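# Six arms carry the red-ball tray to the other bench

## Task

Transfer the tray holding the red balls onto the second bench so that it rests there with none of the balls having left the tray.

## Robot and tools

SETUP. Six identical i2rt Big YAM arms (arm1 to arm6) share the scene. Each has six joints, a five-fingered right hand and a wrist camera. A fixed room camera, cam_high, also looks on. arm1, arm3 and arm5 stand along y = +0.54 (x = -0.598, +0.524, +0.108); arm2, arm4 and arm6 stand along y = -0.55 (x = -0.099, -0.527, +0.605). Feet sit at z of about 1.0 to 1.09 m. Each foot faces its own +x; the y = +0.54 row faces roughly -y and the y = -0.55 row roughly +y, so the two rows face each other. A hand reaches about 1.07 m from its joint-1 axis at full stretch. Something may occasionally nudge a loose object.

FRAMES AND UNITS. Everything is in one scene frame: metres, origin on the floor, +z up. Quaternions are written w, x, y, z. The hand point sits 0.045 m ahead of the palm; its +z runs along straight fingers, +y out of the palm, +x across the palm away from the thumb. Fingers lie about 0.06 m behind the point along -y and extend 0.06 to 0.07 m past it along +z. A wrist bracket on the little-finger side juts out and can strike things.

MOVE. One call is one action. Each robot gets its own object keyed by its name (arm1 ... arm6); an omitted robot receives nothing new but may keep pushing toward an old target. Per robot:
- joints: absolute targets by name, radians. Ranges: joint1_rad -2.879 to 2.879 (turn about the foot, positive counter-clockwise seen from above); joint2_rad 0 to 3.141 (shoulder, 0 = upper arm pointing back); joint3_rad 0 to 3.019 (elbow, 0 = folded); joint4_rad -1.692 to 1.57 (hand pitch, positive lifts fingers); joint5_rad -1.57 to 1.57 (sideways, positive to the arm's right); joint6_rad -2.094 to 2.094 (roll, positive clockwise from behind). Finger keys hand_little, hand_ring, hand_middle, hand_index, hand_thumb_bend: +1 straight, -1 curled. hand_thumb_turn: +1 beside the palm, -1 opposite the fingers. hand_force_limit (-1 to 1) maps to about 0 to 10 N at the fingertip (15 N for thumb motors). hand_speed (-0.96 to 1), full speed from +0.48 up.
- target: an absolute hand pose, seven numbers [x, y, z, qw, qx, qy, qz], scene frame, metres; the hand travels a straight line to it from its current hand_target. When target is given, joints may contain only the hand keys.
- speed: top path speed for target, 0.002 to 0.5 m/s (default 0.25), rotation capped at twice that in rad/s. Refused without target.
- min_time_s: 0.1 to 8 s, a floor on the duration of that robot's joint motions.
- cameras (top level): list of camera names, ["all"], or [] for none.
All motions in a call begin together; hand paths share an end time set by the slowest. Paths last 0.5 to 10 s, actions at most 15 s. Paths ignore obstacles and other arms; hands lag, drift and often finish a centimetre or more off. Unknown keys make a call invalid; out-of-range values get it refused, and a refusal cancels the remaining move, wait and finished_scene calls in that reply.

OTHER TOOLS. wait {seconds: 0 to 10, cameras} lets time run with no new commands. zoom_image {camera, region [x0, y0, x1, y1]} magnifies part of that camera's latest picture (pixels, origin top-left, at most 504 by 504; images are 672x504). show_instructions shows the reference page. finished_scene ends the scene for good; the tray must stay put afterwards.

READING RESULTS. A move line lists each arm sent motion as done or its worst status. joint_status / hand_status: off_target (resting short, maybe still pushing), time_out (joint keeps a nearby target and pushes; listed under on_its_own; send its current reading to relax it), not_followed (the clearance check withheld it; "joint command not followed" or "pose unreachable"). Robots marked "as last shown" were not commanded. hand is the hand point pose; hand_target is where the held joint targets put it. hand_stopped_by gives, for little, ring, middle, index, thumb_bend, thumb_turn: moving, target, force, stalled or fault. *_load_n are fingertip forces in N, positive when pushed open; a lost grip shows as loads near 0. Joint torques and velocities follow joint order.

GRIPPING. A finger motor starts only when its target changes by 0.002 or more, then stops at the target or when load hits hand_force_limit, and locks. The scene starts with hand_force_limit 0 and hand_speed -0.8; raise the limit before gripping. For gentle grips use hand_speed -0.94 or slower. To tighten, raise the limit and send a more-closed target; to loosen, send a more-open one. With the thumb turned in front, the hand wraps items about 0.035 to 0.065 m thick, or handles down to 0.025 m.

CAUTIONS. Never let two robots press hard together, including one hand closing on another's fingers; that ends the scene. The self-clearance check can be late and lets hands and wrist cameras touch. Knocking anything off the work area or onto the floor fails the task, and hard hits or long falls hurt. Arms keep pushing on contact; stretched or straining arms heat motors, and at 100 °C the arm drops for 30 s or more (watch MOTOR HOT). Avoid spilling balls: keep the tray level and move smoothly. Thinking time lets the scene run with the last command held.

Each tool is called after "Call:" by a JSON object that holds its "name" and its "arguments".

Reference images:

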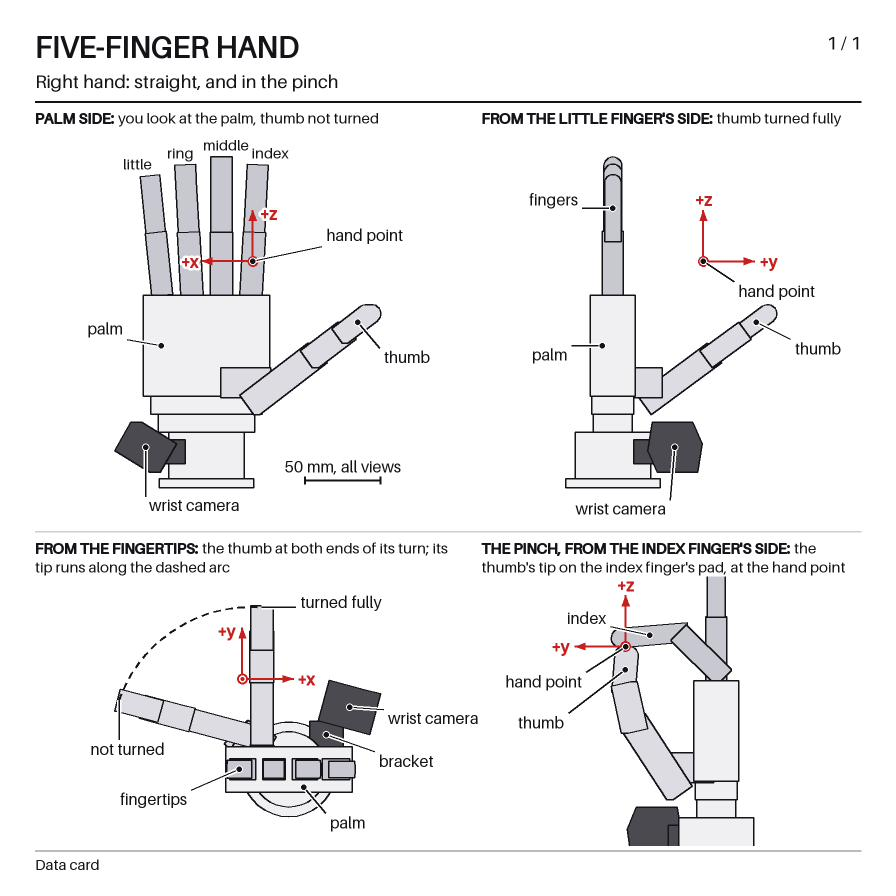

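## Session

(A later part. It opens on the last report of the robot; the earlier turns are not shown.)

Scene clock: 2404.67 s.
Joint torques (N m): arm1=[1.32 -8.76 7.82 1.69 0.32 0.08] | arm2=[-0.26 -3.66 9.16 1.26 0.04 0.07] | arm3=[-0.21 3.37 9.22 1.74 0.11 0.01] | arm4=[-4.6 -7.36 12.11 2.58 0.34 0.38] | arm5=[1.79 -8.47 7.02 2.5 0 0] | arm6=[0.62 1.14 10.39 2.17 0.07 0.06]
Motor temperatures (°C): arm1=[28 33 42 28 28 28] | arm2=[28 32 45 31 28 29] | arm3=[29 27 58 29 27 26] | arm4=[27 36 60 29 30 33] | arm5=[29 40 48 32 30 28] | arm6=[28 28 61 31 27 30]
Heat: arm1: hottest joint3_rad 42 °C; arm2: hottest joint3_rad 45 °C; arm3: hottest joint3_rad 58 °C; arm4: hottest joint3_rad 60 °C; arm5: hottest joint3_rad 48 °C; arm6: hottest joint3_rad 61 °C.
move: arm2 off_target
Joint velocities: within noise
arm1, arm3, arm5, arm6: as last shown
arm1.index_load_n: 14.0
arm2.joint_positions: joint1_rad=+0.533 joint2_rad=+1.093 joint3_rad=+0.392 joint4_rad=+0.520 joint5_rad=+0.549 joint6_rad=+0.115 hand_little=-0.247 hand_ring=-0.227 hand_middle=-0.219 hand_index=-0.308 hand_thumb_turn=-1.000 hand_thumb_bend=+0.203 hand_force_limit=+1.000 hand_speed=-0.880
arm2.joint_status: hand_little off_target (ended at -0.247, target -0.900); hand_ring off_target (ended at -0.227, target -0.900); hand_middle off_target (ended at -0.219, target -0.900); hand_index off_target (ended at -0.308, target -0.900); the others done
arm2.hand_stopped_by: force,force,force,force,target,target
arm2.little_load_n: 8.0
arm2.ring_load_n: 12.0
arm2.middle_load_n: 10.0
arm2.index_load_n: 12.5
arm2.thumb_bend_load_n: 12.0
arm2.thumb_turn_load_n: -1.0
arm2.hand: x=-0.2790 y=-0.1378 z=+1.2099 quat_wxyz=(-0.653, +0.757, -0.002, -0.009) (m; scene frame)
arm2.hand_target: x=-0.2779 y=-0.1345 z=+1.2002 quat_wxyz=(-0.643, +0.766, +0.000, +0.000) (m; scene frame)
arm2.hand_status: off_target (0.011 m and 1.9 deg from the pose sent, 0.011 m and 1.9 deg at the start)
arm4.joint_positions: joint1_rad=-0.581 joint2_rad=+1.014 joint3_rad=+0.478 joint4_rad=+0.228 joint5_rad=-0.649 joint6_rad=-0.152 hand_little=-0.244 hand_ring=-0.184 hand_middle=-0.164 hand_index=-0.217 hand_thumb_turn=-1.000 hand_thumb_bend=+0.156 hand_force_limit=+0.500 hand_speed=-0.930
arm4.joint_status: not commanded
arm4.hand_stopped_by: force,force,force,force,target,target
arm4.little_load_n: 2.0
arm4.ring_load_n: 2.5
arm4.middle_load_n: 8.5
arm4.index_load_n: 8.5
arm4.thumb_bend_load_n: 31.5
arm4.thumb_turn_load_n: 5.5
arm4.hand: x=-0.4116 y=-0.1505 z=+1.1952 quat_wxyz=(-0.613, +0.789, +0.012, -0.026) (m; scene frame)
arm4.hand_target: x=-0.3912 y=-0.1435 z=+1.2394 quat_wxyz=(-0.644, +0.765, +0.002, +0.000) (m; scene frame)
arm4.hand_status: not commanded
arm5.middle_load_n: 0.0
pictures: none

Call:
{"name": "move", "arguments": {"arm1": {"target": [-0.210, 0.150, 1.220, 0.003, 0.006, -0.766, 0.643], "speed": 0.08}, "arm4": {"target": [-0.255, -0.143, 1.240, -0.643, 0.766, 0, 0], "speed": 0.08}, "arm2": {"target": [-0.143, -0.138, 1.215, -0.643, 0.766, 0, 0], "speed": 0.08}, "arm5": {"target": [0.057, 0.078, 1.163, 0.2788, -0.2553, -0.6253, 0.6825], "speed": 0.08}, "cameras": ["cam_high", "arm5_cam_wrist"]}}

Call:
{"name": "zoom_image", "arguments": {"camera": "cam_high", "region": [280, 90, 440, 220]}}

Scene clock: 2443.03 s.
Joint torques (N m): arm1=[1.67 -12.16 9.92 0.77 0.68 -0.14] | arm2=[-1.38 -5.54 8.32 1.43 0.09 0.08] | arm3=[-0.32 3.43 9.21 1.77 0.11 0] | arm4=[-4.31 -8.7 13.96 2.32 -0.23 0.68] | arm5=[2.2 -7.71 7.23 2.99 0.16 -0.16] | arm6=[0.67 1.14 10.37 2.24 0.1 0.05]
Motor temperatures (°C): arm1=[28 33 43 28 28 28] | arm2=[28 32 44 31 28 29] | arm3=[29 27 58 29 27 26] | arm4=[27 36 62 29 30 33] | arm5=[29 40 48 32 30 28] | arm6=[28 28 61 31 27 30]
Heat: arm1: hottest joint3_rad 43 °C; arm2: hottest joint3_rad 44 °C; arm3: hottest joint3_rad 58 °C; arm4: hottest joint3_rad 62 °C; arm5: hottest joint3_rad 48 °C; arm6: hottest joint3_rad 61 °C.
move: arm1 off_target; arm2 done; arm4 off_target; arm5 off_target
Joint velocities: within noise
arm1.joint_positions: joint1_rad=+1.051 joint2_rad=+1.497 joint3_rad=+0.711 joint4_rad=+0.440 joint5_rad=+0.997 joint6_rad=+0.286 hand_little=-0.298 hand_ring=-0.223 hand_middle=-0.181 hand_index=-0.224 hand_thumb_turn=-1.000 hand_thumb_bend=+0.154 hand_force_limit=+0.600 hand_speed=-0.930
arm1.joint_status: not commanded
arm1.hand_stopped_by: force,force,force,force,target,target
arm1.little_load_n: 0.0
arm1.ring_load_n: 0.0
arm1.middle_load_n: 6.0
arm1.index_load_n: 11.0
arm1.thumb_bend_load_n: 13.5
arm1.thumb_turn_load_n: 3.5
arm1.hand: x=-0.2291 y=+0.1495 z=+1.2018 quat_wxyz=(+0.010, +0.001, -0.772, +0.636) (m; scene frame)
arm1.hand_target: x=-0.2106 y=+0.1506 z=+1.2203 quat_wxyz=(+0.002, +0.006, -0.766, +0.643) (m; scene frame)
arm1.hand_status: off_target (0.026 m and 1.5 deg from the pose sent, 0.146 m and 2.0 deg at the start)
arm2.joint_positions: joint1_rad=+0.043 joint2_rad=+0.919 joint3_rad=+0.331 joint4_rad=+0.407 joint5_rad=+0.053 joint6_rad=+0.012 hand_little=-0.247 hand_ring=-0.227 hand_middle=-0.219 hand_index=-0.308 hand_thumb_turn=-1.000 hand_thumb_bend=+0.203 hand_force_limit=+1.000 hand_speed=-0.880
arm2.joint_status: not commanded
arm2.hand_stopped_by: force,force,force,force,target,target
arm2.little_load_n: 0.5
arm2.ring_load_n: 6.0
arm2.middle_load_n: 8.5
arm2.index_load_n: 14.5
arm2.thumb_bend_load_n: 14.0
arm2.thumb_turn_load_n: 0.0
arm2.hand: x=-0.1522 y=-0.1349 z=+1.2142 quat_wxyz=(-0.643, +0.766, +0.009, -0.007) (m; scene frame)
arm2.hand_target: x=-0.1432 y=-0.1378 z=+1.2148 quat_wxyz=(-0.643, +0.766, +0.000, +0.000) (m; scene frame)
arm2.hand_status: done (0.010 m and 1.4 deg from the pose sent, 0.136 m and 1.9 deg at the start)
arm3, arm6: as last shown
arm4.joint_positions: joint1_rad=-0.872 joint2_rad=+1.280 joint3_rad=+0.667 joint4_rad=+0.228 joint5_rad=-0.920 joint6_rad=-0.283 hand_little=-0.243 hand_ring=-0.183 hand_middle=-0.164 hand_index=-0.217 hand_thumb_turn=-1.000 hand_thumb_bend=+0.156 hand_force_limit=+0.500 hand_speed=-0.930
arm4.joint_status: not commanded
arm4.hand_stopped_by: force,force,force,force,target,target
arm4.little_load_n: 5.0
arm4.ring_load_n: 2.5
arm4.middle_load_n: 5.0
arm4.index_load_n: 3.0
arm4.thumb_bend_load_n: 31.0
arm4.thumb_turn_load_n: 4.5
arm4.hand: x=-0.2877 y=-0.1540 z=+1.1938 quat_wxyz=(-0.619, +0.785, +0.013, -0.022) (m; scene frame)
arm4.hand_target: x=-0.2577 y=-0.1459 z=+1.2401 quat_wxyz=(-0.643, +0.766, +0.002, +0.000) (m; scene frame)
arm4.hand_status: off_target (0.058 m and 4.5 deg from the pose sent, 0.163 m and 5.5 deg at the start)
arm5.joint_positions: joint1_rad=+0.259 joint2_rad=+1.484 joint3_rad=+0.405 joint4_rad=+1.176 joint5_rad=+0.981 joint6_rad=-0.113 hand_little=+1.000 hand_ring=+1.000 hand_middle=+1.000 hand_index=+1.000 hand_thumb_turn=-1.000 hand_thumb_bend=+0.000 hand_force_limit=+0.000 hand_speed=+0.200
arm5.joint_status: not commanded
arm5.hand_stopped_by: target,target,target,target,target,target
arm5.little_load_n: -5.5
arm5.ring_load_n: 0.0
arm5.middle_load_n: 0.0
arm5.index_load_n: 0.0
arm5.thumb_bend_load_n: 0.5
arm5.thumb_turn_load_n: 0.0
arm5.hand: x=+0.0534 y=+0.0862 z=+1.1458 quat_wxyz=(+0.281, -0.253, -0.641, +0.668) (m; scene frame)
arm5.hand_target: x=+0.0569 y=+0.0785 z=+1.1630 quat_wxyz=(+0.278, -0.256, -0.626, +0.682) (m; scene frame)
arm5.hand_status: off_target (0.019 m and 2.5 deg from the pose sent, 0.136 m and 2.4 deg at the start)
pictures: arm5_cam_wrist, cam_high

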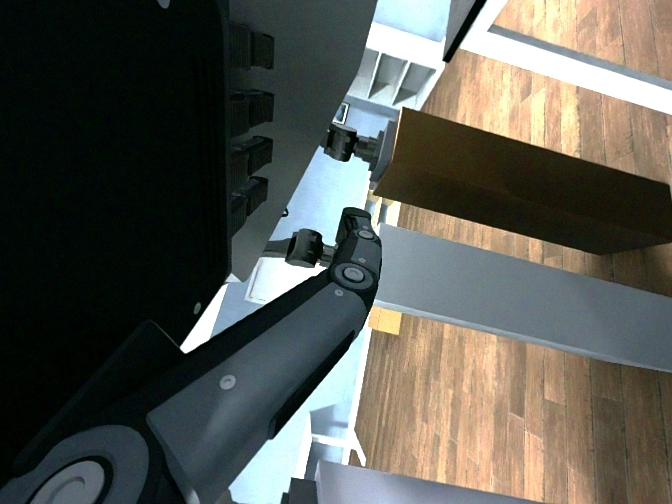

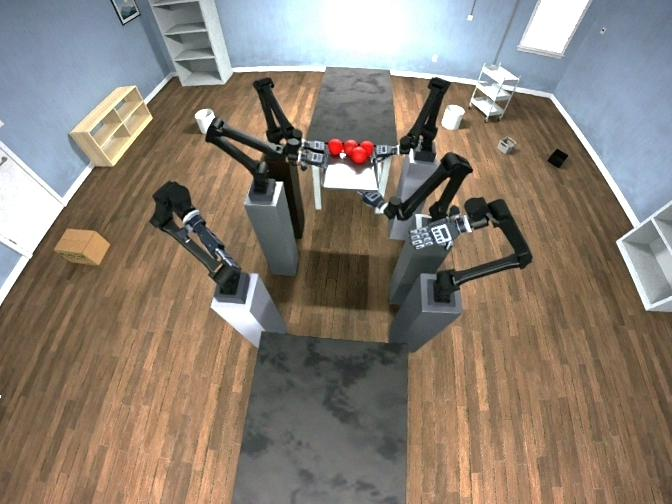

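Scaled by 3.150.

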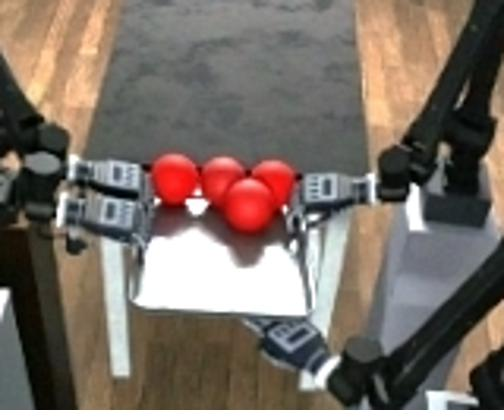

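Call:
{"name": "move", "arguments": {"arm1": {"target": [-0.075, 0.150, 1.225, 0.003, 0.006, -0.766, 0.643], "speed": 0.08}, "arm4": {"target": [-0.120, -0.143, 1.245, -0.643, 0.766, 0, 0], "speed": 0.08}, "arm2": {"target": [-0.012, -0.138, 1.213, -0.643, 0.766, 0, 0], "speed": 0.08}, "arm5": {"target": [0.192, 0.078, 1.155, 0.2788, -0.2553, -0.6253, 0.6825], "speed": 0.08}, "cameras": ["cam_high", "arm4_cam_wrist"]}}

Call:
{"name": "zoom_image", "arguments": {"camera": "cam_high", "region": [270, 110, 440, 250]}}

Scene clock: 2456.83 s.
Joint torques (N m): arm1=[1.79 -17.44 11.07 0.61 0.8 -0.24] | arm2=[-2.02 -4.13 10.37 1.99 0.08 -0.04] | arm3=[-0.21 3.43 9.21 1.77 0.11 0.01] | arm4=[-2.9 -13.63 16.66 2.09 -0.03 0.76] | arm5=[1.03 -8.88 8.08 2.04 -0.27 -0.11] | arm6=[0.62 1.2 10.35 2.19 0.11 0.07]
Motor temperatures (°C): arm1=[28 33 45 28 28 28] | arm2=[28 32 44 31 28 29] | arm3=[29 27 58 29 27 26] | arm4=[27 36 65 29 30 33] | arm5=[29 39 49 32 30 29] | arm6=[28 28 61 31 27 30]
Heat: arm1: hottest joint3_rad 45 °C; arm2: hottest joint3_rad 44 °C; arm3: hottest joint3_rad 58 °C; arm4: hottest joint3_rad 65 °C; arm5: hottest joint3_rad 49 °C; arm6: hottest joint3_rad 61 °C.
move: arm1 off_target; arm2 off_target; arm4 off_target; arm5 off_target
Joint velocities: within noise
arm1.joint_positions: joint1_rad=+1.180 joint2_rad=+1.755 joint3_rad=+1.067 joint4_rad=+0.244 joint5_rad=+1.118 joint6_rad=+0.391 hand_little=-0.298 hand_ring=-0.223 hand_middle=-0.182 hand_index=-0.224 hand_thumb_turn=-1.000 hand_thumb_bend=+0.155 hand_force_limit=+0.600 hand_speed=-0.930
arm1.joint_status: not commanded
arm1.hand_stopped_by: force,force,force,force,target,target
arm1.little_load_n: -0.5
arm1.ring_load_n: 0.0
arm1.middle_load_n: 1.5
arm1.index_load_n: 13.5
arm1.thumb_bend_load_n: 18.0
arm1.thumb_turn_load_n: 5.0
arm1.hand: x=-0.0977 y=+0.1455 z=+1.1980 quat_wxyz=(+0.013, +0.001, -0.773, +0.634) (m; scene frame)
arm1.hand_target: x=-0.0762 y=+0.1508 z=+1.2251 quat_wxyz=(+0.002, +0.006, -0.766, +0.643) (m; scene frame)
arm1.hand_status: off_target (0.036 m and 1.8 deg from the pose sent, 0.156 m and 1.5 deg at the start)
arm2.joint_positions: joint1_rad=-0.474 joint2_rad=+1.007 joint3_rad=+0.359 joint4_rad=+0.433 joint5_rad=-0.467 joint6_rad=-0.078 hand_little=-0.247 hand_ring=-0.227 hand_middle=-0.219 hand_index=-0.308 hand_thumb_turn=-1.000 hand_thumb_bend=+0.203 hand_force_limit=+1.000 hand_speed=-0.880
arm2.joint_status: not commanded
arm2.hand_stopped_by: force,force,force,force,target,target
arm2.little_load_n: 0.0
arm2.ring_load_n: 3.5
arm2.middle_load_n: 7.0
arm2.index_load_n: 15.0
arm2.thumb_bend_load_n: 15.0
arm2.thumb_turn_load_n: 1.0
arm2.hand: x=-0.0289 y=-0.1431 z=+1.2061 quat_wxyz=(-0.639, +0.769, +0.007, -0.016) (m; scene frame)
arm2.hand_target: x=-0.0123 y=-0.1387 z=+1.2131 quat_wxyz=(-0.643, +0.766, +0.000, +0.000) (m; scene frame)
arm2.hand_status: off_target (0.019 m and 2.1 deg from the pose sent, 0.140 m and 1.4 deg at the start)
arm3.joint_positions: joint1_rad=+0.131 joint2_rad=+0.610 joint3_rad=+1.382 joint4_rad=-1.436 joint5_rad=+0.089 joint6_rad=-1.113 hand_little=+1.000 hand_ring=+1.000 hand_middle=+1.000 hand_index=+1.000 hand_thumb_turn=+1.000 hand_thumb_bend=+1.000 hand_force_limit=+0.000 hand_speed=-0.800
arm3.joint_status: not commanded
arm3.hand_stopped_by: target,target,target,target,target,target
arm3.little_load_n: 0.0
arm3.ring_load_n: 0.0
arm3.middle_load_n: 0.0
arm3.index_load_n: 0.0
arm3.thumb_bend_load_n: 0.0
arm3.thumb_turn_load_n: 0.0
arm3.hand: x=+0.4881 y=+0.3367 z=+1.4687 quat_wxyz=(+0.245, +0.500, -0.746, +0.365) (m; scene frame)
arm3.hand_target: x=+0.4880 y=+0.3372 z=+1.4793 quat_wxyz=(+0.250, +0.496, -0.742, +0.376) (m; scene frame)
arm3.hand_status: not commanded
arm4.joint_positions: joint1_rad=-1.054 joint2_rad=+1.559 joint3_rad=+0.940 joint4_rad=+0.116 joint5_rad=-1.084 joint6_rad=-0.385 hand_little=-0.243 hand_ring=-0.184 hand_middle=-0.164 hand_index=-0.218 hand_thumb_turn=-1.000 hand_thumb_bend=+0.157 hand_force_limit=+0.500 hand_speed=-0.930
arm4.joint_status: not commanded
arm4.hand_stopped_by: force,force,force,force,target,target
arm4.little_load_n: 5.0
arm4.ring_load_n: 2.0
arm4.middle_load_n: 3.0
arm4.index_load_n: 0.0
arm4.thumb_bend_load_n: 35.5
arm4.thumb_turn_load_n: 4.0
arm4.hand: x=-0.1640 y=-0.1608 z=+1.1842 quat_wxyz=(-0.620, +0.784, -0.003, -0.033) (m; scene frame)
arm4.hand_target: x=-0.1264 y=-0.1481 z=+1.2462 quat_wxyz=(-0.643, +0.766, +0.002, +0.001) (m; scene frame)
arm4.hand_status: off_target (0.077 m and 5.1 deg from the pose sent, 0.176 m and 4.5 deg at the start)
arm5.joint_positions: joint1_rad=+0.632 joint2_rad=+1.681 joint3_rad=+0.529 joint4_rad=+1.481 joint5_rad=+1.338 joint6_rad=-0.366 hand_little=+0.999 hand_ring=+1.000 hand_middle=+1.000 hand_index=+1.000 hand_thumb_turn=-1.000 hand_thumb_bend=+0.000 hand_force_limit=+0.000 hand_speed=+0.200
arm5.joint_status: not commanded
arm5.hand_stopped_by: target,target,target,target,target,target
arm5.little_load_n: -3.5
arm5.ring_load_n: 0.0
arm5.middle_load_n: 0.0
arm5.index_load_n: 0.0
arm5.thumb_bend_load_n: 0.0
arm5.thumb_turn_load_n: 0.0
arm5.hand: x=+0.1848 y=+0.0913 z=+1.1412 quat_wxyz=(+0.286, -0.244, -0.636, +0.674) (m; scene frame)
arm5.hand_target: x=+0.1917 y=+0.0789 z=+1.1552 quat_wxyz=(+0.278, -0.255, -0.626, +0.682) (m; scene frame)
arm5.hand_status: off_target (0.020 m and 2.3 deg from the pose sent, 0.139 m and 2.5 deg at the start)
arm6.joint_positions: joint1_rad=-0.493 joint2_rad=+0.613 joint3_rad=+1.441 joint4_rad=-1.236 joint5_rad=+0.146 joint6_rad=-1.234 hand_little=+1.000 hand_ring=+1.000 hand_middle=+1.000 hand_index=+1.000 hand_thumb_turn=+1.000 hand_thumb_bend=+1.000 hand_force_limit=+0.000 hand_speed=-0.800
arm6.joint_status: not commanded
arm6.hand_stopped_by: target,target,target,target,target,target
arm6.little_load_n: 0.0
arm6.ring_load_n: 0.0
arm6.middle_load_n: 0.0
arm6.index_load_n: 0.0
arm6.thumb_bend_load_n: 0.0
arm6.thumb_turn_load_n: 0.0
arm6.hand: x=+0.7739 y=-0.3801 z=+1.6091 quat_wxyz=(-0.317, +0.787, +0.279, +0.449) (m; scene frame)
arm6.hand_target: x=+0.7729 y=-0.3820 z=+1.6204 quat_wxyz=(-0.325, +0.781, +0.276, +0.457) (m; scene frame)
arm6.hand_status: not commanded
pictures: arm4_cam_wrist, cam_high
led back after a hold (arm4 arm): the arm was led back toward your command in small steps, so it may still be short of it.
pose unreachable (arm4 arm): on one or more control steps of this call this arm could not follow its commanded pose, so it was not sent that pose on those steps. It may still have moved: this result reports where it is.
cause: moving toward the commanded pose would bring a part of the arm too close to another arm (the arm2 arm, along the way the arms are being sent, or toward where that arm still pushes).

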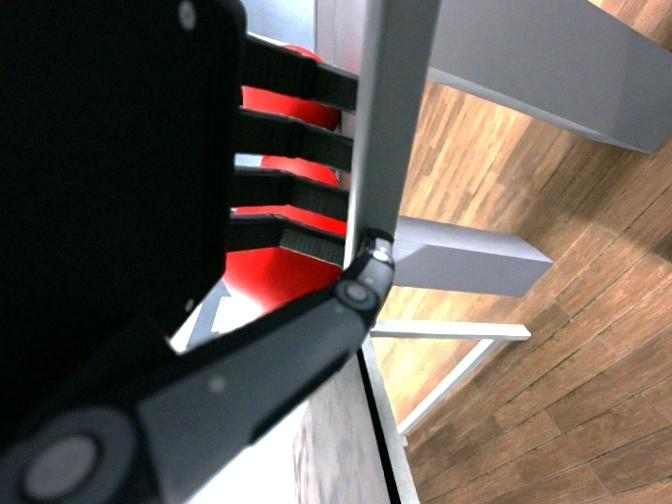

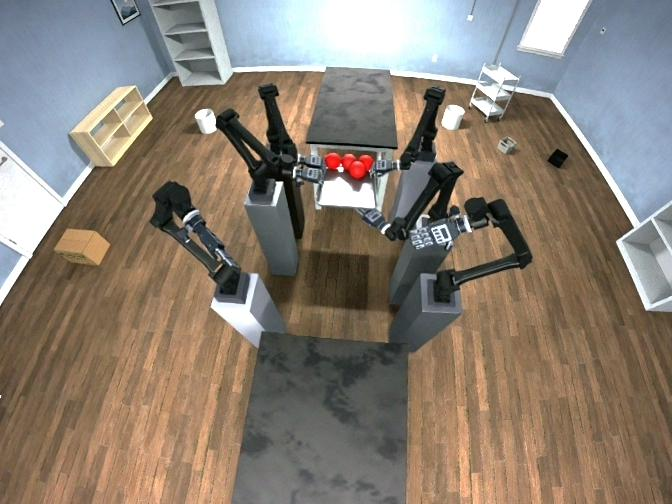

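Scaled by 2.965.

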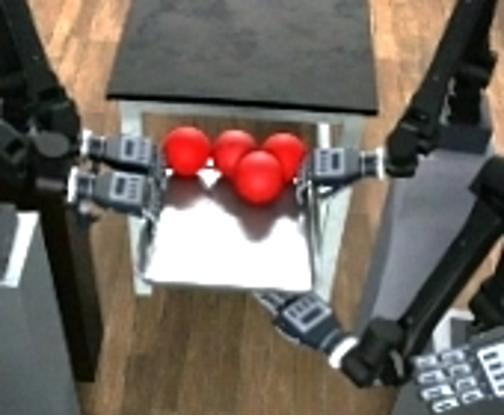

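Call:
{"name": "move", "arguments": {"arm6": {"joints": {"joint1_rad": 1.1, "joint2_rad": 1.3, "joint3_rad": 1.0, "joint4_rad": 0.1, "joint5_rad": 1.1, "joint6_rad": 0.35, "hand_thumb_turn": -1, "hand_thumb_bend": 0.2, "hand_little": 0.15, "hand_ring": 0.15, "hand_middle": 0.15, "hand_index": 0.15, "hand_speed": 0.2}, "min_time_s": 4}, "arm2": {"target": [-0.018, -0.138, 1.230, -0.643, 0.766, 0, 0], "speed": 0.05}, "arm4": {"target": [-0.140, -0.146, 1.244, -0.643, 0.766, 0, 0], "speed": 0.05}, "cameras": ["cam_high", "arm6_cam_wrist"]}}

Scene clock: 2518.90 s.
Joint torques (N m): arm1=[1.73 -17.61 10.84 0.62 0.8 -0.25] | arm2=[-0.62 -6.59 11.08 1.05 0.43 0.01] | arm3=[-0.21 3.37 9.18 1.74 0.11 0] | arm4=[-1.26 -16.03 13.34 2.85 0.28 0.79] | arm5=[1.03 -9 7.75 1.89 -0.31 -0.1] | arm6=[1.14 -9.88 10.45 2.52 0.36 0.15]
Motor temperatures (°C): arm1=[28 35 48 28 29 28] | arm2=[28 32 45 31 28 29] | arm3=[29 27 58 29 27 26] | arm4=[27 40 91 29 30 33] | arm5=[29 38 49 32 30 29] | arm6=[28 28 61 31 27 30]
Heat: arm1: hottest joint3_rad 48 °C; arm2: hottest joint3_rad 45 °C; arm3: hottest joint3_rad 58 °C; arm4: hottest joint3_rad 91 °C; arm5: hottest joint3_rad 49 °C; arm6: hottest joint3_rad 61 °C. Fold robot arm4 in close to its base, or ease its load, before you think long.
move: arm2 off_target; arm4 off_target; arm6 done
MOTOR HOT: the motor of arm4's joint3_rad reports 91 °C; the controller stops that arm at 100 °C. To cool a motor, set the load down, stop pushing, or move to a pose that needs little force.
Joint velocities: within noise
arm1, arm3, arm5: as last shown
arm1.joint_positions: joint1_rad=+1.180 joint2_rad=+1.756 joint3_rad=+1.070 joint4_rad=+0.244 joint5_rad=+1.118 joint6_rad=+0.391 hand_little=-0.298 hand_ring=-0.223 hand_middle=-0.182 hand_index=-0.224 hand_thumb_turn=-1.000 hand_thumb_bend=+0.155 hand_force_limit=+0.600 hand_speed=-0.930
arm1.middle_load_n: 2.0
arm1.index_load_n: 15.0
arm1.thumb_bend_load_n: 19.5
arm1.thumb_turn_load_n: 5.5
arm1.hand: x=-0.0965 y=+0.1452 z=+1.1987 quat_wxyz=(+0.012, +0.001, -0.773, +0.635) (m; scene frame)
arm1.hand_target: x=-0.0762 y=+0.1507 z=+1.2251 quat_wxyz=(+0.002, +0.006, -0.766, +0.643) (m; scene frame)
arm2.joint_positions: joint1_rad=-0.471 joint2_rad=+0.988 joint3_rad=+0.377 joint4_rad=+0.378 joint5_rad=-0.455 joint6_rad=-0.078 hand_little=-0.247 hand_ring=-0.227 hand_middle=-0.219 hand_index=-0.308 hand_thumb_turn=-1.000 hand_thumb_bend=+0.203 hand_force_limit=+1.000 hand_speed=-0.880
arm2.joint_status: not commanded
arm2.hand_stopped_by: force,force,force,force,target,target
arm2.little_load_n: 0.0
arm2.ring_load_n: 4.5
arm2.middle_load_n: 7.5
arm2.index_load_n: 15.0
arm2.thumb_bend_load_n: 15.5
arm2.thumb_turn_load_n: 0.5
arm2.hand: x=-0.0283 y=-0.1430 z=+1.2103 quat_wxyz=(-0.632, +0.775, +0.002, -0.016) (m; scene frame)
arm2.hand_target: x=-0.0184 y=-0.1383 z=+1.2299 quat_wxyz=(-0.643, +0.766, +0.000, +0.000) (m; scene frame)
arm2.hand_status: off_target (0.023 m and 2.4 deg from the pose sent, 0.027 m and 2.1 deg at the start)
arm4.joint_positions: joint1_rad=-1.054 joint2_rad=+1.551 joint3_rad=+0.940 joint4_rad=+0.116 joint5_rad=-1.079 joint6_rad=-0.377 hand_little=-0.243 hand_ring=-0.184 hand_middle=-0.164 hand_index=-0.218 hand_thumb_turn=-1.000 hand_thumb_bend=+0.157 hand_force_limit=+0.500 hand_speed=-0.930
arm4.joint_status: not commanded
arm4.hand_stopped_by: force,force,force,force,target,target
arm4.little_load_n: 7.0
arm4.ring_load_n: 2.0
arm4.middle_load_n: 2.0
arm4.index_load_n: 0.0
arm4.thumb_bend_load_n: 35.0
arm4.thumb_turn_load_n: 3.5
arm4.hand: x=-0.1637 y=-0.1609 z=+1.1880 quat_wxyz=(-0.620, +0.784, -0.005, -0.031) (m; scene frame)
arm4.hand_target: x=-0.1439 y=-0.1487 z=+1.2446 quat_wxyz=(-0.643, +0.766, +0.002, -0.001) (m; scene frame)
arm4.hand_status: off_target (0.063 m and 4.9 deg from the pose sent, 0.066 m and 5.1 deg at the start)
arm5.joint_positions: joint1_rad=+0.634 joint2_rad=+1.681 joint3_rad=+0.533 joint4_rad=+1.484 joint5_rad=+1.339 joint6_rad=-0.370 hand_little=+0.999 hand_ring=+1.000 hand_middle=+1.000 hand_index=+1.000 hand_thumb_turn=-1.000 hand_thumb_bend=+0.000 hand_force_limit=+0.000 hand_speed=+0.200
arm5.little_load_n: -3.0
arm5.ring_load_n: -0.5
arm5.hand: x=+0.1859 y=+0.0902 z=+1.1425 quat_wxyz=(+0.285, -0.245, -0.636, +0.674) (m; scene frame)
arm5.hand_target: x=+0.1917 y=+0.0787 z=+1.1553 quat_wxyz=(+0.278, -0.256, -0.626, +0.682) (m; scene frame)
arm6.joint_positions: joint1_rad=+1.092 joint2_rad=+1.286 joint3_rad=+1.001 joint4_rad=+0.079 joint5_rad=+1.097 joint6_rad=+0.342 hand_little=+0.150 hand_ring=+0.150 hand_middle=+0.150 hand_index=+0.150 hand_thumb_turn=-1.000 hand_thumb_bend=+0.200 hand_force_limit=+0.000 hand_speed=+0.200
arm6.joint_status: all done
arm6.hand_stopped_by: target,target,target,target,target,target
arm6.little_load_n: 0.0
arm6.ring_load_n: 0.0
arm6.middle_load_n: 0.0
arm6.index_load_n: -0.5
arm6.thumb_bend_load_n: 0.5
arm6.thumb_turn_load_n: 0.0
arm6.hand: x=+0.1820 y=-0.1854 z=+1.3904 quat_wxyz=(-0.670, +0.738, -0.050, -0.062) (m; scene frame)
arm6.hand_target: x=+0.1754 y=-0.1869 z=+1.3872 quat_wxyz=(-0.670, +0.737, -0.053, -0.068) (m; scene frame)
arm6.hand_status: not commanded
pictures: arm6_cam_wrist, cam_high

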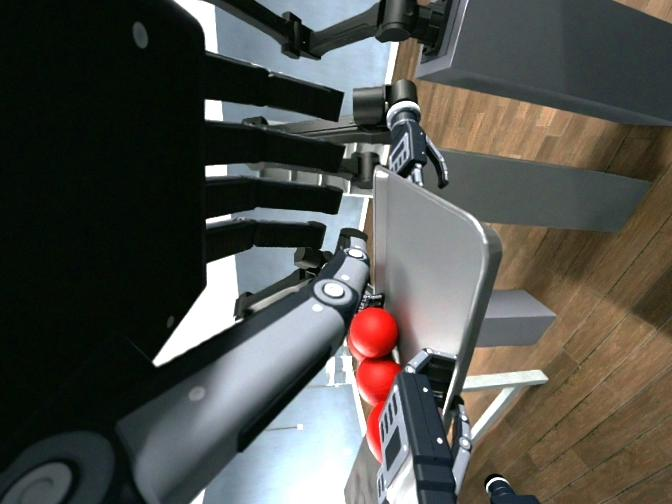

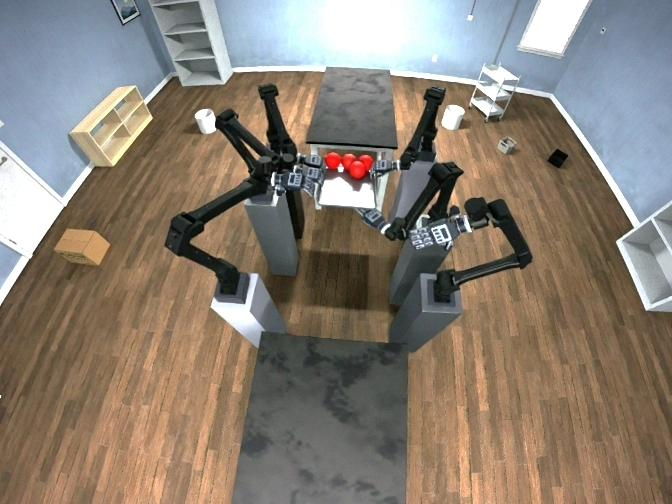

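Call:
{"name": "move", "arguments": {"arm4": {"target": [-0.150, -0.150, 1.212, -0.643, 0.766, 0, 0], "speed": 0.08}, "arm2": {"target": [-0.024, -0.138, 1.255, -0.643, 0.766, 0, 0], "speed": 0.08}}}

Scene clock: 2526.47 s.
Joint torques (N m): arm1=[1.61 -18.2 10.33 0.61 0.84 -0.35] | arm2=[-0.44 -8.12 12.41 1.13 -0.02 0.2] | arm3=[-0.26 3.49 9.2 1.76 0.11 0] | arm4=[-1.03 -13.22 10.32 3.58 0.66 0.4] | arm5=[1.03 -9 7.09 1.74 -0.3 -0.01] | arm6=[1.2 -9.76 10.47 2.54 0.36 0.16]
Motor temperatures (°C): arm1=[28 35 49 28 29 28] | arm2=[28 32 45 31 28 29] | arm3=[29 27 58 29 27 26] | arm4=[27 40 89 29 30 33] | arm5=[29 38 50 32 30 29] | arm6=[28 28 60 31 27 30]
Heat: arm1: hottest joint3_rad 49 °C; arm2: hottest joint3_rad 45 °C; arm3: hottest joint3_rad 58 °C; arm4: hottest joint3_rad 89 °C; arm5: hottest joint3_rad 50 °C; arm6: hottest joint3_rad 60 °C. Fold robot arm4 in close to its base, or ease its load, before you think long.
move: arm2 off_target; arm4 off_target
MOTOR HOT: still on. The motor of arm4's joint3_rad reports 89 °C.
Joint velocities: within noise
arm1, arm3, arm5, arm6: as last shown
arm1.joint_positions: joint1_rad=+1.182 joint2_rad=+1.761 joint3_rad=+1.078 joint4_rad=+0.244 joint5_rad=+1.116 joint6_rad=+0.401 hand_little=-0.298 hand_ring=-0.223 hand_middle=-0.182 hand_index=-0.224 hand_thumb_turn=-1.000 hand_thumb_bend=+0.155 hand_force_limit=+0.600 hand_speed=-0.930
arm1.index_load_n: 19.0
arm1.thumb_bend_load_n: 21.0
arm1.thumb_turn_load_n: 7.5
arm1.hand: x=-0.0925 y=+0.1451 z=+1.1988 quat_wxyz=(+0.007, -0.003, -0.773, +0.635) (m; scene frame)
arm1.hand_target: x=-0.0763 y=+0.1507 z=+1.2252 quat_wxyz=(+0.002, +0.006, -0.766, +0.643) (m; scene frame)
arm2.joint_positions: joint1_rad=-0.451 joint2_rad=+0.949 joint3_rad=+0.406 joint4_rad=+0.273 joint5_rad=-0.422 joint6_rad=-0.093 hand_little=-0.247 hand_ring=-0.227 hand_middle=-0.219 hand_index=-0.308 hand_thumb_turn=-1.000 hand_thumb_bend=+0.204 hand_force_limit=+1.000 hand_speed=-0.880
arm2.joint_status: not commanded
arm2.hand_stopped_by: force,force,force,force,target,target
arm2.little_load_n: 0.0
arm2.ring_load_n: 2.5
arm2.middle_load_n: 8.5
arm2.index_load_n: 15.0
arm2.thumb_bend_load_n: 18.5
arm2.thumb_turn_load_n: 1.0
arm2.hand: x=-0.0308 y=-0.1444 z=+1.2168 quat_wxyz=(-0.618, +0.786, +0.001, -0.011) (m; scene frame)
arm2.hand_target: x=-0.0247 y=-0.1382 z=+1.2544 quat_wxyz=(-0.643, +0.766, +0.000, +0.000) (m; scene frame)
arm2.hand_status: off_target (0.039 m and 3.8 deg from the pose sent, 0.045 m and 2.4 deg at the start)
arm4.joint_positions: joint1_rad=-1.054 joint2_rad=+1.549 joint3_rad=+0.914 joint4_rad=+0.197 joint5_rad=-1.081 joint6_rad=-0.336 hand_little=-0.243 hand_ring=-0.184 hand_middle=-0.165 hand_index=-0.218 hand_thumb_turn=-1.000 hand_thumb_bend=+0.157 hand_force_limit=+0.500 hand_speed=-0.930
arm4.joint_status: not commanded
arm4.hand_stopped_by: force,force,force,force,target,target
arm4.little_load_n: 4.5
arm4.ring_load_n: 0.0
arm4.middle_load_n: 0.5
arm4.index_load_n: 0.0
arm4.thumb_bend_load_n: 21.5
arm4.thumb_turn_load_n: 2.0
arm4.hand: x=-0.1653 y=-0.1600 z=+1.1886 quat_wxyz=(-0.631, +0.776, -0.005, -0.025) (m; scene frame)
arm4.hand_target: x=-0.1511 y=-0.1509 z=+1.2126 quat_wxyz=(-0.643, +0.766, +0.000, -0.001) (m; scene frame)
arm4.hand_status: off_target (0.030 m and 3.5 deg from the pose sent, 0.030 m and 4.9 deg at the start)
arm5.joint_positions: joint1_rad=+0.634 joint2_rad=+1.681 joint3_rad=+0.542 joint4_rad=+1.489 joint5_rad=+1.338 joint6_rad=-0.381 hand_little=+1.000 hand_ring=+1.000 hand_middle=+1.000 hand_index=+1.000 hand_thumb_turn=-1.000 hand_thumb_bend=+0.000 hand_force_limit=+0.000 hand_speed=+0.200
arm5.little_load_n: -0.5
arm5.ring_load_n: 0.0
arm5.hand: x=+0.1874 y=+0.0878 z=+1.1456 quat_wxyz=(+0.285, -0.245, -0.634, +0.676) (m; scene frame)
arm5.hand_target: x=+0.1917 y=+0.0788 z=+1.1552 quat_wxyz=(+0.278, -0.255, -0.626, +0.682) (m; scene frame)
arm6.joint_positions: joint1_rad=+1.092 joint2_rad=+1.286 joint3_rad=+1.001 joint4_rad=+0.079 joint5_rad=+1.097 joint6_rad=+0.343 hand_little=+0.150 hand_ring=+0.150 hand_middle=+0.150 hand_index=+0.150 hand_thumb_turn=-1.000 hand_thumb_bend=+0.200 hand_force_limit=+0.000 hand_speed=+0.200
arm6.index_load_n: 0.0
arm6.thumb_bend_load_n: 0.0
arm6.hand: x=+0.1820 y=-0.1854 z=+1.3904 quat_wxyz=(-0.670, +0.738, -0.051, -0.062) (m; scene frame)
pictures: none

Call:
{"name": "move", "arguments": {"arm6": {"target": [0.106, -0.160, 1.29, -0.643, 0.766, 0, 0], "speed": 0.15}, "cameras": ["arm6_cam_wrist"]}}

Scene clock: 2542.53 s.
Joint torques (N m): arm1=[1.49 -18.2 10.35 0.61 0.84 -0.35] | arm2=[-0.44 -8.12 12.41 1.24 -0.08 0.2] | arm3=[-0.21 3.49 9.18 1.76 0.1 0] | arm4=[-1.2 -13.27 10.29 3.62 0.67 0.38] | arm5=[0.97 -9.11 7.09 1.7 -0.3 -0.02] | arm6=[1.44 -12.75 14.34 0.9 0.27 0.15]
Motor temperatures (°C): arm1=[28 37 48 28 29 29] | arm2=[28 32 47 31 28 29] | arm3=[29 27 58 29 27 26] | arm4=[27 40 79 29 30 33] | arm5=[29 38 49 32 30 29] | arm6=[28 29 59 31 27 30]
Heat: arm1: hottest joint3_rad 48 °C; arm2: hottest joint3_rad 47 °C; arm3: hottest joint3_rad 58 °C; arm4: hottest joint3_rad 79 °C; arm5: hottest joint3_rad 49 °C; arm6: hottest joint3_rad 59 °C.
move: arm6 off_target
MOTOR HOT: cleared for the motors of arm4.
Joint velocities: within noise
arm1, arm2, arm3, arm5: as last shown
arm1.joint_positions: joint1_rad=+1.182 joint2_rad=+1.762 joint3_rad=+1.078 joint4_rad=+0.244 joint5_rad=+1.116 joint6_rad=+0.402 hand_little=-0.298 hand_ring=-0.223 hand_middle=-0.182 hand_index=-0.224 hand_thumb_turn=-1.000 hand_thumb_bend=+0.155 hand_force_limit=+0.600 hand_speed=-0.930
arm1.thumb_bend_load_n: 21.5
arm1.thumb_turn_load_n: 8.0
arm1.hand: x=-0.0925 y=+0.1451 z=+1.1986 quat_wxyz=(+0.007, -0.003, -0.773, +0.635) (m; scene frame)
arm1.hand_target: x=-0.0763 y=+0.1507 z=+1.2251 quat_wxyz=(+0.002, +0.006, -0.766, +0.643) (m; scene frame)
arm2.joint_positions: joint1_rad=-0.450 joint2_rad=+0.949 joint3_rad=+0.406 joint4_rad=+0.272 joint5_rad=-0.421 joint6_rad=-0.093 hand_little=-0.247 hand_ring=-0.227 hand_middle=-0.219 hand_index=-0.308 hand_thumb_turn=-1.000 hand_thumb_bend=+0.204 hand_force_limit=+1.000 hand_speed=-0.880
arm2.middle_load_n: 9.0
arm2.index_load_n: 14.5
arm2.thumb_bend_load_n: 18.0
arm2.hand: x=-0.0308 y=-0.1445 z=+1.2166 quat_wxyz=(-0.618, +0.786, +0.001, -0.010) (m; scene frame)
arm2.hand_target: x=-0.0247 y=-0.1383 z=+1.2542 quat_wxyz=(-0.643, +0.766, +0.000, +0.000) (m; scene frame)
arm4.joint_positions: joint1_rad=-1.054 joint2_rad=+1.549 joint3_rad=+0.914 joint4_rad=+0.198 joint5_rad=-1.081 joint6_rad=-0.334 hand_little=-0.243 hand_ring=-0.184 hand_middle=-0.165 hand_index=-0.218 hand_thumb_turn=-1.000 hand_thumb_bend=+0.157 hand_force_limit=+0.500 hand_speed=-0.930
arm4.joint_status: not commanded
arm4.hand_stopped_by: force,force,force,force,target,target
arm4.little_load_n: 4.5
arm4.ring_load_n: 0.0
arm4.middle_load_n: 0.5
arm4.index_load_n: 0.0
arm4.thumb_bend_load_n: 22.0
arm4.thumb_turn_load_n: 2.0
arm4.hand: x=-0.1653 y=-0.1599 z=+1.1888 quat_wxyz=(-0.631, +0.776, -0.005, -0.026) (m; scene frame)
arm4.hand_target: x=-0.1511 y=-0.1509 z=+1.2126 quat_wxyz=(-0.643, +0.766, +0.000, -0.001) (m; scene frame)
arm4.hand_status: not commanded
arm5.little_load_n: -1.0
arm5.middle_load_n: -0.5
arm6.joint_positions: joint1_rad=+1.098 joint2_rad=+1.577 joint3_rad=+1.096 joint4_rad=+0.072 joint5_rad=+1.119 joint6_rad=+0.351 hand_little=+0.150 hand_ring=+0.150 hand_middle=+0.150 hand_index=+0.150 hand_thumb_turn=-1.000 hand_thumb_bend=+0.200 hand_force_limit=+0.000 hand_speed=+0.200
arm6.joint_status: not commanded
arm6.hand_stopped_by: target,target,target,target,target,target
arm6.little_load_n: 0.0
arm6.ring_load_n: 0.5
arm6.middle_load_n: 0.0
arm6.index_load_n: 0.0
arm6.thumb_bend_load_n: -0.5
arm6.thumb_turn_load_n: -0.5
arm6.hand: x=+0.1270 y=-0.1609 z=+1.2811 quat_wxyz=(-0.642, +0.767, +0.001, +0.012) (m; scene frame)
arm6.hand_target: x=+0.1069 y=-0.1607 z=+1.2899 quat_wxyz=(-0.643, +0.766, +0.000, +0.000) (m; scene frame)
arm6.hand_status: off_target (0.023 m and 1.4 deg from the pose sent, 0.129 m and 10.2 deg at the start)
pictures: arm6_cam_wrist

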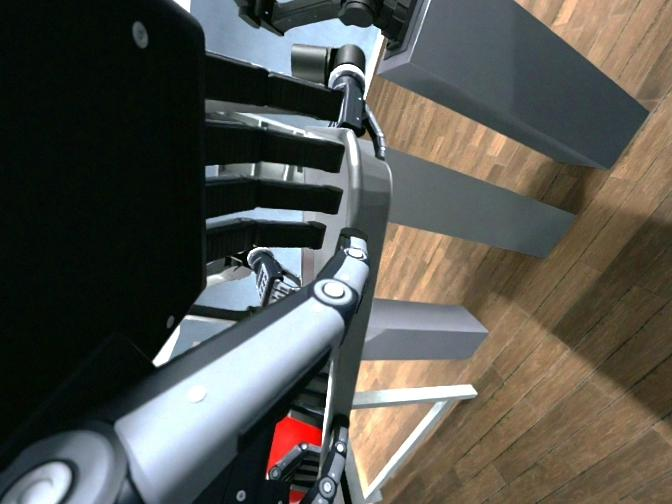

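Call:
{"name": "move", "arguments": {"arm6": {"target": [0.090, -0.160, 1.245, -0.643, 0.766, 0, 0], "speed": 0.12}, "cameras": ["arm6_cam_wrist"]}}

Scene clock: 2547.80 s.
Joint torques (N m): arm1=[1.61 -18.2 10.33 0.66 0.59 -0.32] | arm2=[-0.79 -8.12 12.4 1.47 -0.18 0.2] | arm3=[-0.21 3.43 9.21 1.76 0.11 0.01] | arm4=[-1.03 -13.22 10.48 3.59 0.68 0.32] | arm5=[1.03 -9.17 7.05 1.73 -0.29 -0.01] | arm6=[1.9 -10.05 12.46 2.43 -1.2 0.36]
Motor temperatures (°C): arm1=[28 37 48 28 29 29] | arm2=[28 32 48 31 28 29] | arm3=[29 27 58 29 27 26] | arm4=[27 40 77 29 30 33] | arm5=[29 38 48 32 30 29] | arm6=[28 29 59 31 28 30]
Heat: arm1: hottest joint3_rad 48 °C; arm2: hottest joint3_rad 48 °C; arm3: hottest joint3_rad 58 °C; arm4: hottest joint3_rad 77 °C; arm5: hottest joint3_rad 48 °C; arm6: hottest joint3_rad 59 °C.
move: arm6 off_target
Joint velocities: within noise
arm1, arm2, arm3, arm4, arm5: as last shown
arm1.joint_positions: joint1_rad=+1.182 joint2_rad=+1.762 joint3_rad=+1.078 joint4_rad=+0.243 joint5_rad=+1.123 joint6_rad=+0.398 hand_little=-0.298 hand_ring=-0.223 hand_middle=-0.182 hand_index=-0.224 hand_thumb_turn=-1.000 hand_thumb_bend=+0.155 hand_force_limit=+0.600 hand_speed=-0.930
arm1.middle_load_n: 1.5
arm1.index_load_n: 16.5
arm1.thumb_bend_load_n: 20.0
arm1.thumb_turn_load_n: 6.0
arm1.hand: x=-0.0941 y=+0.1446 z=+1.1987 quat_wxyz=(+0.011, -0.003, -0.772, +0.635) (m; scene frame)
arm1.hand_target: x=-0.0763 y=+0.1507 z=+1.2251 quat_wxyz=(+0.003, +0.006, -0.766, +0.643) (m; scene frame)
arm2.joint_positions: joint1_rad=-0.446 joint2_rad=+0.949 joint3_rad=+0.406 joint4_rad=+0.267 joint5_rad=-0.419 joint6_rad=-0.093 hand_little=-0.247 hand_ring=-0.227 hand_middle=-0.219 hand_index=-0.308 hand_thumb_turn=-1.000 hand_thumb_bend=+0.204 hand_force_limit=+1.000 hand_speed=-0.880
arm2.ring_load_n: 4.0
arm2.middle_load_n: 10.5
arm2.index_load_n: 16.0
arm2.hand: x=-0.0322 y=-0.1448 z=+1.2154 quat_wxyz=(-0.616, +0.788, +0.001, -0.012) (m; scene frame)
arm4.joint_positions: joint1_rad=-1.054 joint2_rad=+1.549 joint3_rad=+0.911 joint4_rad=+0.198 joint5_rad=-1.082 joint6_rad=-0.328 hand_little=-0.243 hand_ring=-0.184 hand_middle=-0.165 hand_index=-0.218 hand_thumb_turn=-1.000 hand_thumb_bend=+0.157 hand_force_limit=+0.500 hand_speed=-0.930
arm4.little_load_n: 4.0
arm4.ring_load_n: -0.5
arm4.middle_load_n: 0.0
arm4.thumb_bend_load_n: 21.5
arm4.thumb_turn_load_n: 1.5
arm4.hand: x=-0.1665 y=-0.1604 z=+1.1879 quat_wxyz=(-0.630, +0.776, -0.008, -0.028) (m; scene frame)
arm5.joint_positions: joint1_rad=+0.634 joint2_rad=+1.683 joint3_rad=+0.542 joint4_rad=+1.489 joint5_rad=+1.338 joint6_rad=-0.381 hand_little=+1.000 hand_ring=+1.000 hand_middle=+1.000 hand_index=+1.000 hand_thumb_turn=-1.000 hand_thumb_bend=+0.000 hand_force_limit=+0.000 hand_speed=+0.200
arm5.little_load_n: -5.0
arm5.middle_load_n: 0.0
arm5.hand: x=+0.1874 y=+0.0878 z=+1.1448 quat_wxyz=(+0.286, -0.245, -0.634, +0.675) (m; scene frame)
arm5.hand_target: x=+0.1917 y=+0.0788 z=+1.1551 quat_wxyz=(+0.278, -0.255, -0.626, +0.682) (m; scene frame)
arm6.joint_positions: joint1_rad=+1.108 joint2_rad=+1.626 joint3_rad=+1.096 joint4_rad=+0.125 joint5_rad=+1.164 joint6_rad=+0.347 hand_little=+0.150 hand_ring=+0.150 hand_middle=+0.150 hand_index=+0.150 hand_thumb_turn=-1.000 hand_thumb_bend=+0.200 hand_force_limit=+0.000 hand_speed=+0.200
arm6.joint_status: not commanded
arm6.hand_stopped_by: target,target,target,target,target,target
arm6.little_load_n: 0.0
arm6.ring_load_n: -2.0
arm6.middle_load_n: 0.0
arm6.index_load_n: 0.0
arm6.thumb_bend_load_n: 0.0
arm6.thumb_turn_load_n: 0.0
arm6.hand: x=+0.1225 y=-0.1590 z=+1.2646 quat_wxyz=(-0.648, +0.761, -0.008, +0.024) (m; scene frame)
arm6.hand_target: x=+0.0926 y=-0.1622 z=+1.2453 quat_wxyz=(-0.643, +0.766, +0.000, +0.000) (m; scene frame)
arm6.hand_status: off_target (0.038 m and 3.1 deg from the pose sent, 0.052 m and 1.3 deg at the start)
pictures: arm6_cam_wrist

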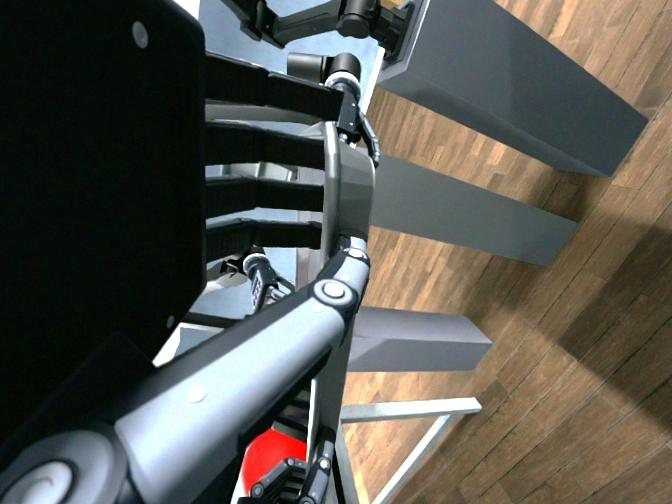

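Call:
{"name": "zoom_image", "arguments": {"camera": "arm6_cam_wrist", "region": [200, 60, 420, 300]}}

Scaled by 2.100.

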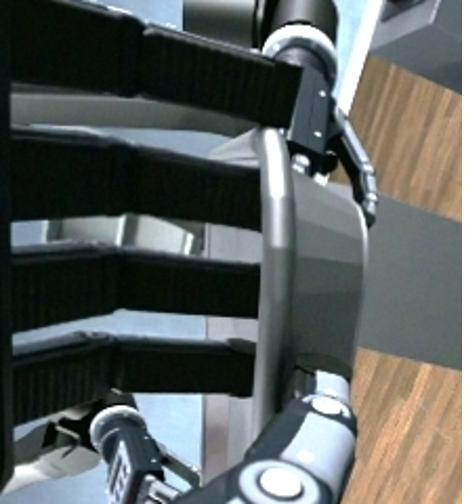

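Call:
{"name": "move", "arguments": {"arm6": {"target": [0.120, -0.160, 1.315, -0.643, 0.766, 0, 0], "speed": 0.12}}}

Call:
{"name": "move", "arguments": {"arm6": {"target": [0.075, -0.160, 1.295, -0.643, 0.766, 0, 0], "speed": 0.12}, "cameras": ["arm6_cam_wrist", "cam_high"]}}

Call:
{"name": "zoom_image", "arguments": {"camera": "arm6_cam_wrist", "region": [200, 40, 440, 300]}}

Scene clock: 2583.13 s.
Joint torques (N m): arm1=[1.55 -18.32 10.33 0.66 0.85 -0.37] | arm2=[-0.79 -7.94 12.41 1.47 -0.21 0.2] | arm3=[-0.21 3.43 9.2 1.77 0.11 0] | arm4=[-1.2 -13.1 10.51 3.33 0.62 0.32] | arm5=[1.03 -9.17 7.09 1.7 -0.27 -0.01] | arm6=[0.38 -16.32 14.22 0.73 0.5 0.11]
Motor temperatures (°C): arm1=[28 38 47 28 29 29] | arm2=[28 32 51 31 28 29] | arm3=[29 27 58 29 27 26] | arm4=[27 40 73 29 31 33] | arm5=[29 40 48 32 30 28] | arm6=[28 29 61 31 29 30]
Heat: arm1: hottest joint3_rad 47 °C; arm2: hottest joint3_rad 51 °C; arm3: hottest joint3_rad 58 °C; arm4: hottest joint3_rad 73 °C; arm5: hottest joint3_rad 48 °C; arm6: hottest joint3_rad 61 °C.
move: arm6 off_target
Joint velocities: within noise
arm1, arm2, arm3, arm4, arm5: as last shown
arm1.joint_positions: joint1_rad=+1.182 joint2_rad=+1.762 joint3_rad=+1.078 joint4_rad=+0.243 joint5_rad=+1.116 joint6_rad=+0.403 hand_little=-0.298 hand_ring=-0.223 hand_middle=-0.182 hand_index=-0.224 hand_thumb_turn=-1.000 hand_thumb_bend=+0.155 hand_force_limit=+0.600 hand_speed=-0.930
arm1.middle_load_n: 2.0
arm1.index_load_n: 19.5
arm1.thumb_bend_load_n: 21.5
arm1.thumb_turn_load_n: 8.0
arm1.hand: x=-0.0927 y=+0.1450 z=+1.1982 quat_wxyz=(+0.008, -0.003, -0.773, +0.634) (m; scene frame)
arm1.hand_target: x=-0.0763 y=+0.1507 z=+1.2252 quat_wxyz=(+0.002, +0.006, -0.766, +0.643) (m; scene frame)
arm2.joint_positions: joint1_rad=-0.446 joint2_rad=+0.946 joint3_rad=+0.406 joint4_rad=+0.267 joint5_rad=-0.417 joint6_rad=-0.094 hand_little=-0.247 hand_ring=-0.227 hand_middle=-0.219 hand_index=-0.308 hand_thumb_turn=-1.000 hand_thumb_bend=+0.204 hand_force_limit=+1.000 hand_speed=-0.880
arm2.ring_load_n: 2.0
arm2.middle_load_n: 8.5
arm2.index_load_n: 15.0
arm2.hand: x=-0.0322 y=-0.1448 z=+1.2162 quat_wxyz=(-0.617, +0.787, +0.001, -0.011) (m; scene frame)
arm2.hand_target: x=-0.0247 y=-0.1382 z=+1.2542 quat_wxyz=(-0.643, +0.766, +0.000, +0.000) (m; scene frame)
arm4.joint_positions: joint1_rad=-1.054 joint2_rad=+1.549 joint3_rad=+0.911 joint4_rad=+0.200 joint5_rad=-1.079 joint6_rad=-0.328 hand_little=-0.243 hand_ring=-0.184 hand_middle=-0.165 hand_index=-0.218 hand_thumb_turn=-1.000 hand_thumb_bend=+0.157 hand_force_limit=+0.500 hand_speed=-0.930
arm4.ring_load_n: -1.0
arm4.thumb_turn_load_n: 2.0
arm4.hand: x=-0.1660 y=-0.1601 z=+1.1880 quat_wxyz=(-0.630, +0.776, -0.008, -0.027) (m; scene frame)
arm5.little_load_n: -1.0
arm5.index_load_n: -0.5
arm5.hand: x=+0.1874 y=+0.0877 z=+1.1448 quat_wxyz=(+0.286, -0.244, -0.635, +0.675) (m; scene frame)
arm5.hand_target: x=+0.1917 y=+0.0788 z=+1.1551 quat_wxyz=(+0.278, -0.256, -0.626, +0.682) (m; scene frame)
arm6.joint_positions: joint1_rad=+1.104 joint2_rad=+1.564 joint3_rad=+1.096 joint4_rad=+0.025 joint5_rad=+1.104 joint6_rad=+0.346 hand_little=+0.150 hand_ring=+0.150 hand_middle=+0.150 hand_index=+0.150 hand_thumb_turn=-1.000 hand_thumb_bend=+0.200 hand_force_limit=+0.000 hand_speed=+0.200
arm6.joint_status: not commanded
arm6.hand_stopped_by: target,target,target,target,target,target
arm6.little_load_n: 0.0
arm6.ring_load_n: 0.5
arm6.middle_load_n: 0.0
arm6.index_load_n: 0.0
arm6.thumb_bend_load_n: 0.0
arm6.thumb_turn_load_n: 0.0
arm6.hand: x=+0.1285 y=-0.1675 z=+1.2802 quat_wxyz=(-0.634, +0.773, +0.020, +0.017) (m; scene frame)
arm6.hand_target: x=+0.1213 y=-0.1609 z=+1.3152 quat_wxyz=(-0.643, +0.766, +0.000, +0.000) (m; scene frame)
arm6.hand_status: off_target (0.037 m and 3.3 deg from the pose sent, 0.051 m and 3.1 deg at the start)
pictures: none

Scene clock: 2584.20 s.
Joint torques (N m): arm1=[1.55 -18.32 10.33 0.65 0.86 -0.37] | arm2=[-0.73 -7.88 12.42 1.47 -0.2 0.2] | arm3=[-0.21 3.49 9.2 1.74 0.11 0] | arm4=[-1.44 -13.04 10.56 3.55 0.58 0.32] | arm5=[1.03 -9.17 7.08 1.68 -0.27 -0.01] | arm6=[0.44 -15.85 9.66 1.51 0.36 0.09]
Motor temperatures (°C): arm1=[28 38 47 28 29 29] | arm2=[28 32 51 31 28 29] | arm3=[29 27 58 29 27 26] | arm4=[27 40 73 29 31 33] | arm5=[29 40 48 32 30 28] | arm6=[28 29 61 31 29 30]
Heat: arm1: hottest joint3_rad 47 °C; arm2: hottest joint3_rad 51 °C; arm3: hottest joint3_rad 58 °C; arm4: hottest joint3_rad 73 °C; arm5: hottest joint3_rad 48 °C; arm6: hottest joint3_rad 61 °C.
move: arm6 not_followed
Joint velocities: within noise
arm1, arm3, arm4, arm5: as last shown
arm2.joint_positions: joint1_rad=-0.446 joint2_rad=+0.946 joint3_rad=+0.406 joint4_rad=+0.267 joint5_rad=-0.417 joint6_rad=-0.094 hand_little=-0.247 hand_ring=-0.227 hand_middle=-0.219 hand_index=-0.308 hand_thumb_turn=-1.000 hand_thumb_bend=+0.204 hand_force_limit=+1.000 hand_speed=-0.880
arm2.joint_status: not commanded
arm2.hand_stopped_by: force,force,force,force,target,target
arm2.little_load_n: 0.0
arm2.ring_load_n: 2.5
arm2.middle_load_n: 8.5
arm2.index_load_n: 15.0
arm2.thumb_bend_load_n: 18.0
arm2.thumb_turn_load_n: 1.0
arm2.hand: x=-0.0322 y=-0.1448 z=+1.2162 quat_wxyz=(-0.617, +0.787, +0.001, -0.011) (m; scene frame)
arm2.hand_target: x=-0.0247 y=-0.1382 z=+1.2542 quat_wxyz=(-0.643, +0.766, +0.000, +0.000) (m; scene frame)
arm2.hand_status: not commanded
arm3.little_load_n: 0.5
arm4.little_load_n: 3.5
arm4.thumb_bend_load_n: 22.0
arm5.little_load_n: -0.5
arm5.ring_load_n: -0.5
arm5.middle_load_n: -0.5
arm5.index_load_n: 0.0
arm6.joint_positions: joint1_rad=+1.110 joint2_rad=+1.589 joint3_rad=+1.146 joint4_rad=+0.025 joint5_rad=+1.127 joint6_rad=+0.356 hand_little=+0.150 hand_ring=+0.150 hand_middle=+0.150 hand_index=+0.150 hand_thumb_turn=-1.000 hand_thumb_bend=+0.200 hand_force_limit=+0.000 hand_speed=+0.200
arm6.joint_status: not commanded
arm6.hand_stopped_by: target,target,target,target,target,target
arm6.little_load_n: 0.0
arm6.ring_load_n: 0.0
arm6.middle_load_n: 0.0
arm6.index_load_n: 0.0
arm6.thumb_bend_load_n: 0.0
arm6.thumb_turn_load_n: 0.0
arm6.hand: x=+0.1144 y=-0.1617 z=+1.2930 quat_wxyz=(-0.642, +0.767, +0.004, +0.012) (m; scene frame)
arm6.hand_target: x=+0.1161 y=-0.1624 z=+1.2970 quat_wxyz=(-0.642, +0.766, +0.002, +0.009) (m; scene frame)
arm6.hand_status: not_followed (0.040 m and 1.4 deg from the pose sent, 0.056 m and 3.3 deg at the start)
pictures: arm6_cam_wrist, cam_high
pose unreachable (arm6 arm): on one or more control steps of this call this arm could not follow its commanded pose, so it was not sent that pose on those steps. On the call's last step it was still not sent that pose. It may still have moved: this result reports where it is.
cause: moving toward the commanded pose would bring a part of the arm too close to another arm (the arm2 arm, at the place that arm is still heading or pushing toward).

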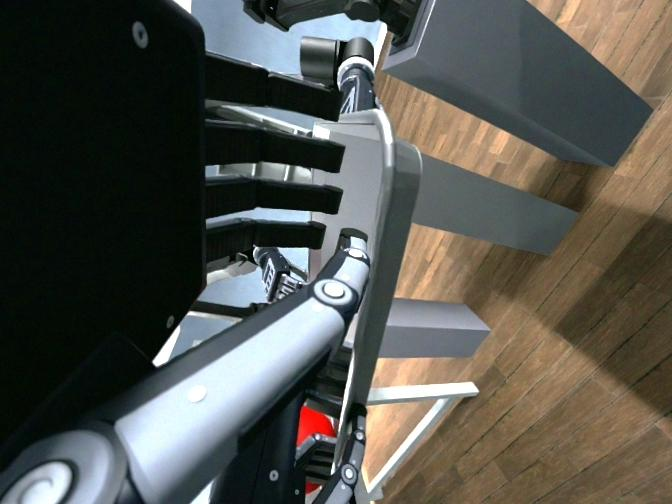

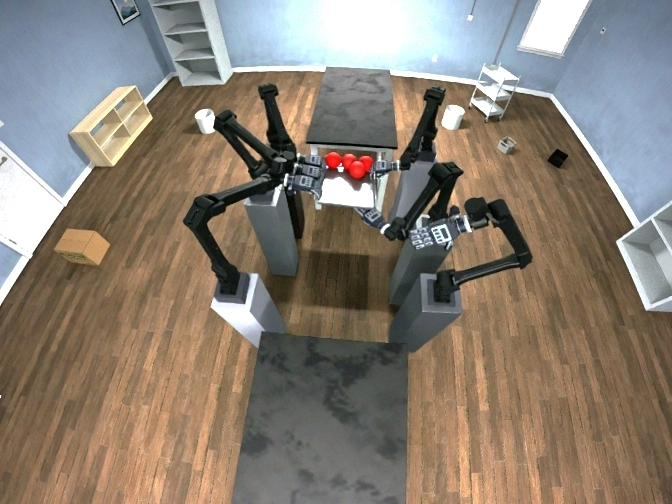

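Scaled by 1.938.

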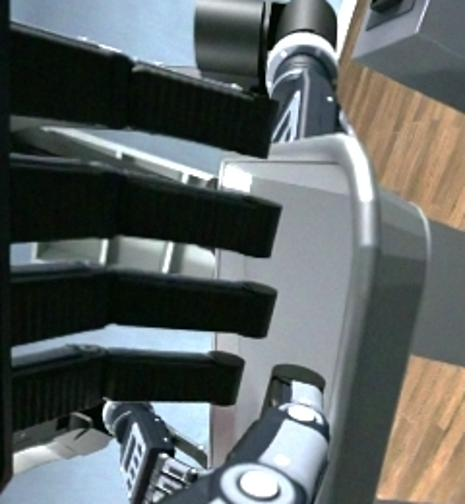

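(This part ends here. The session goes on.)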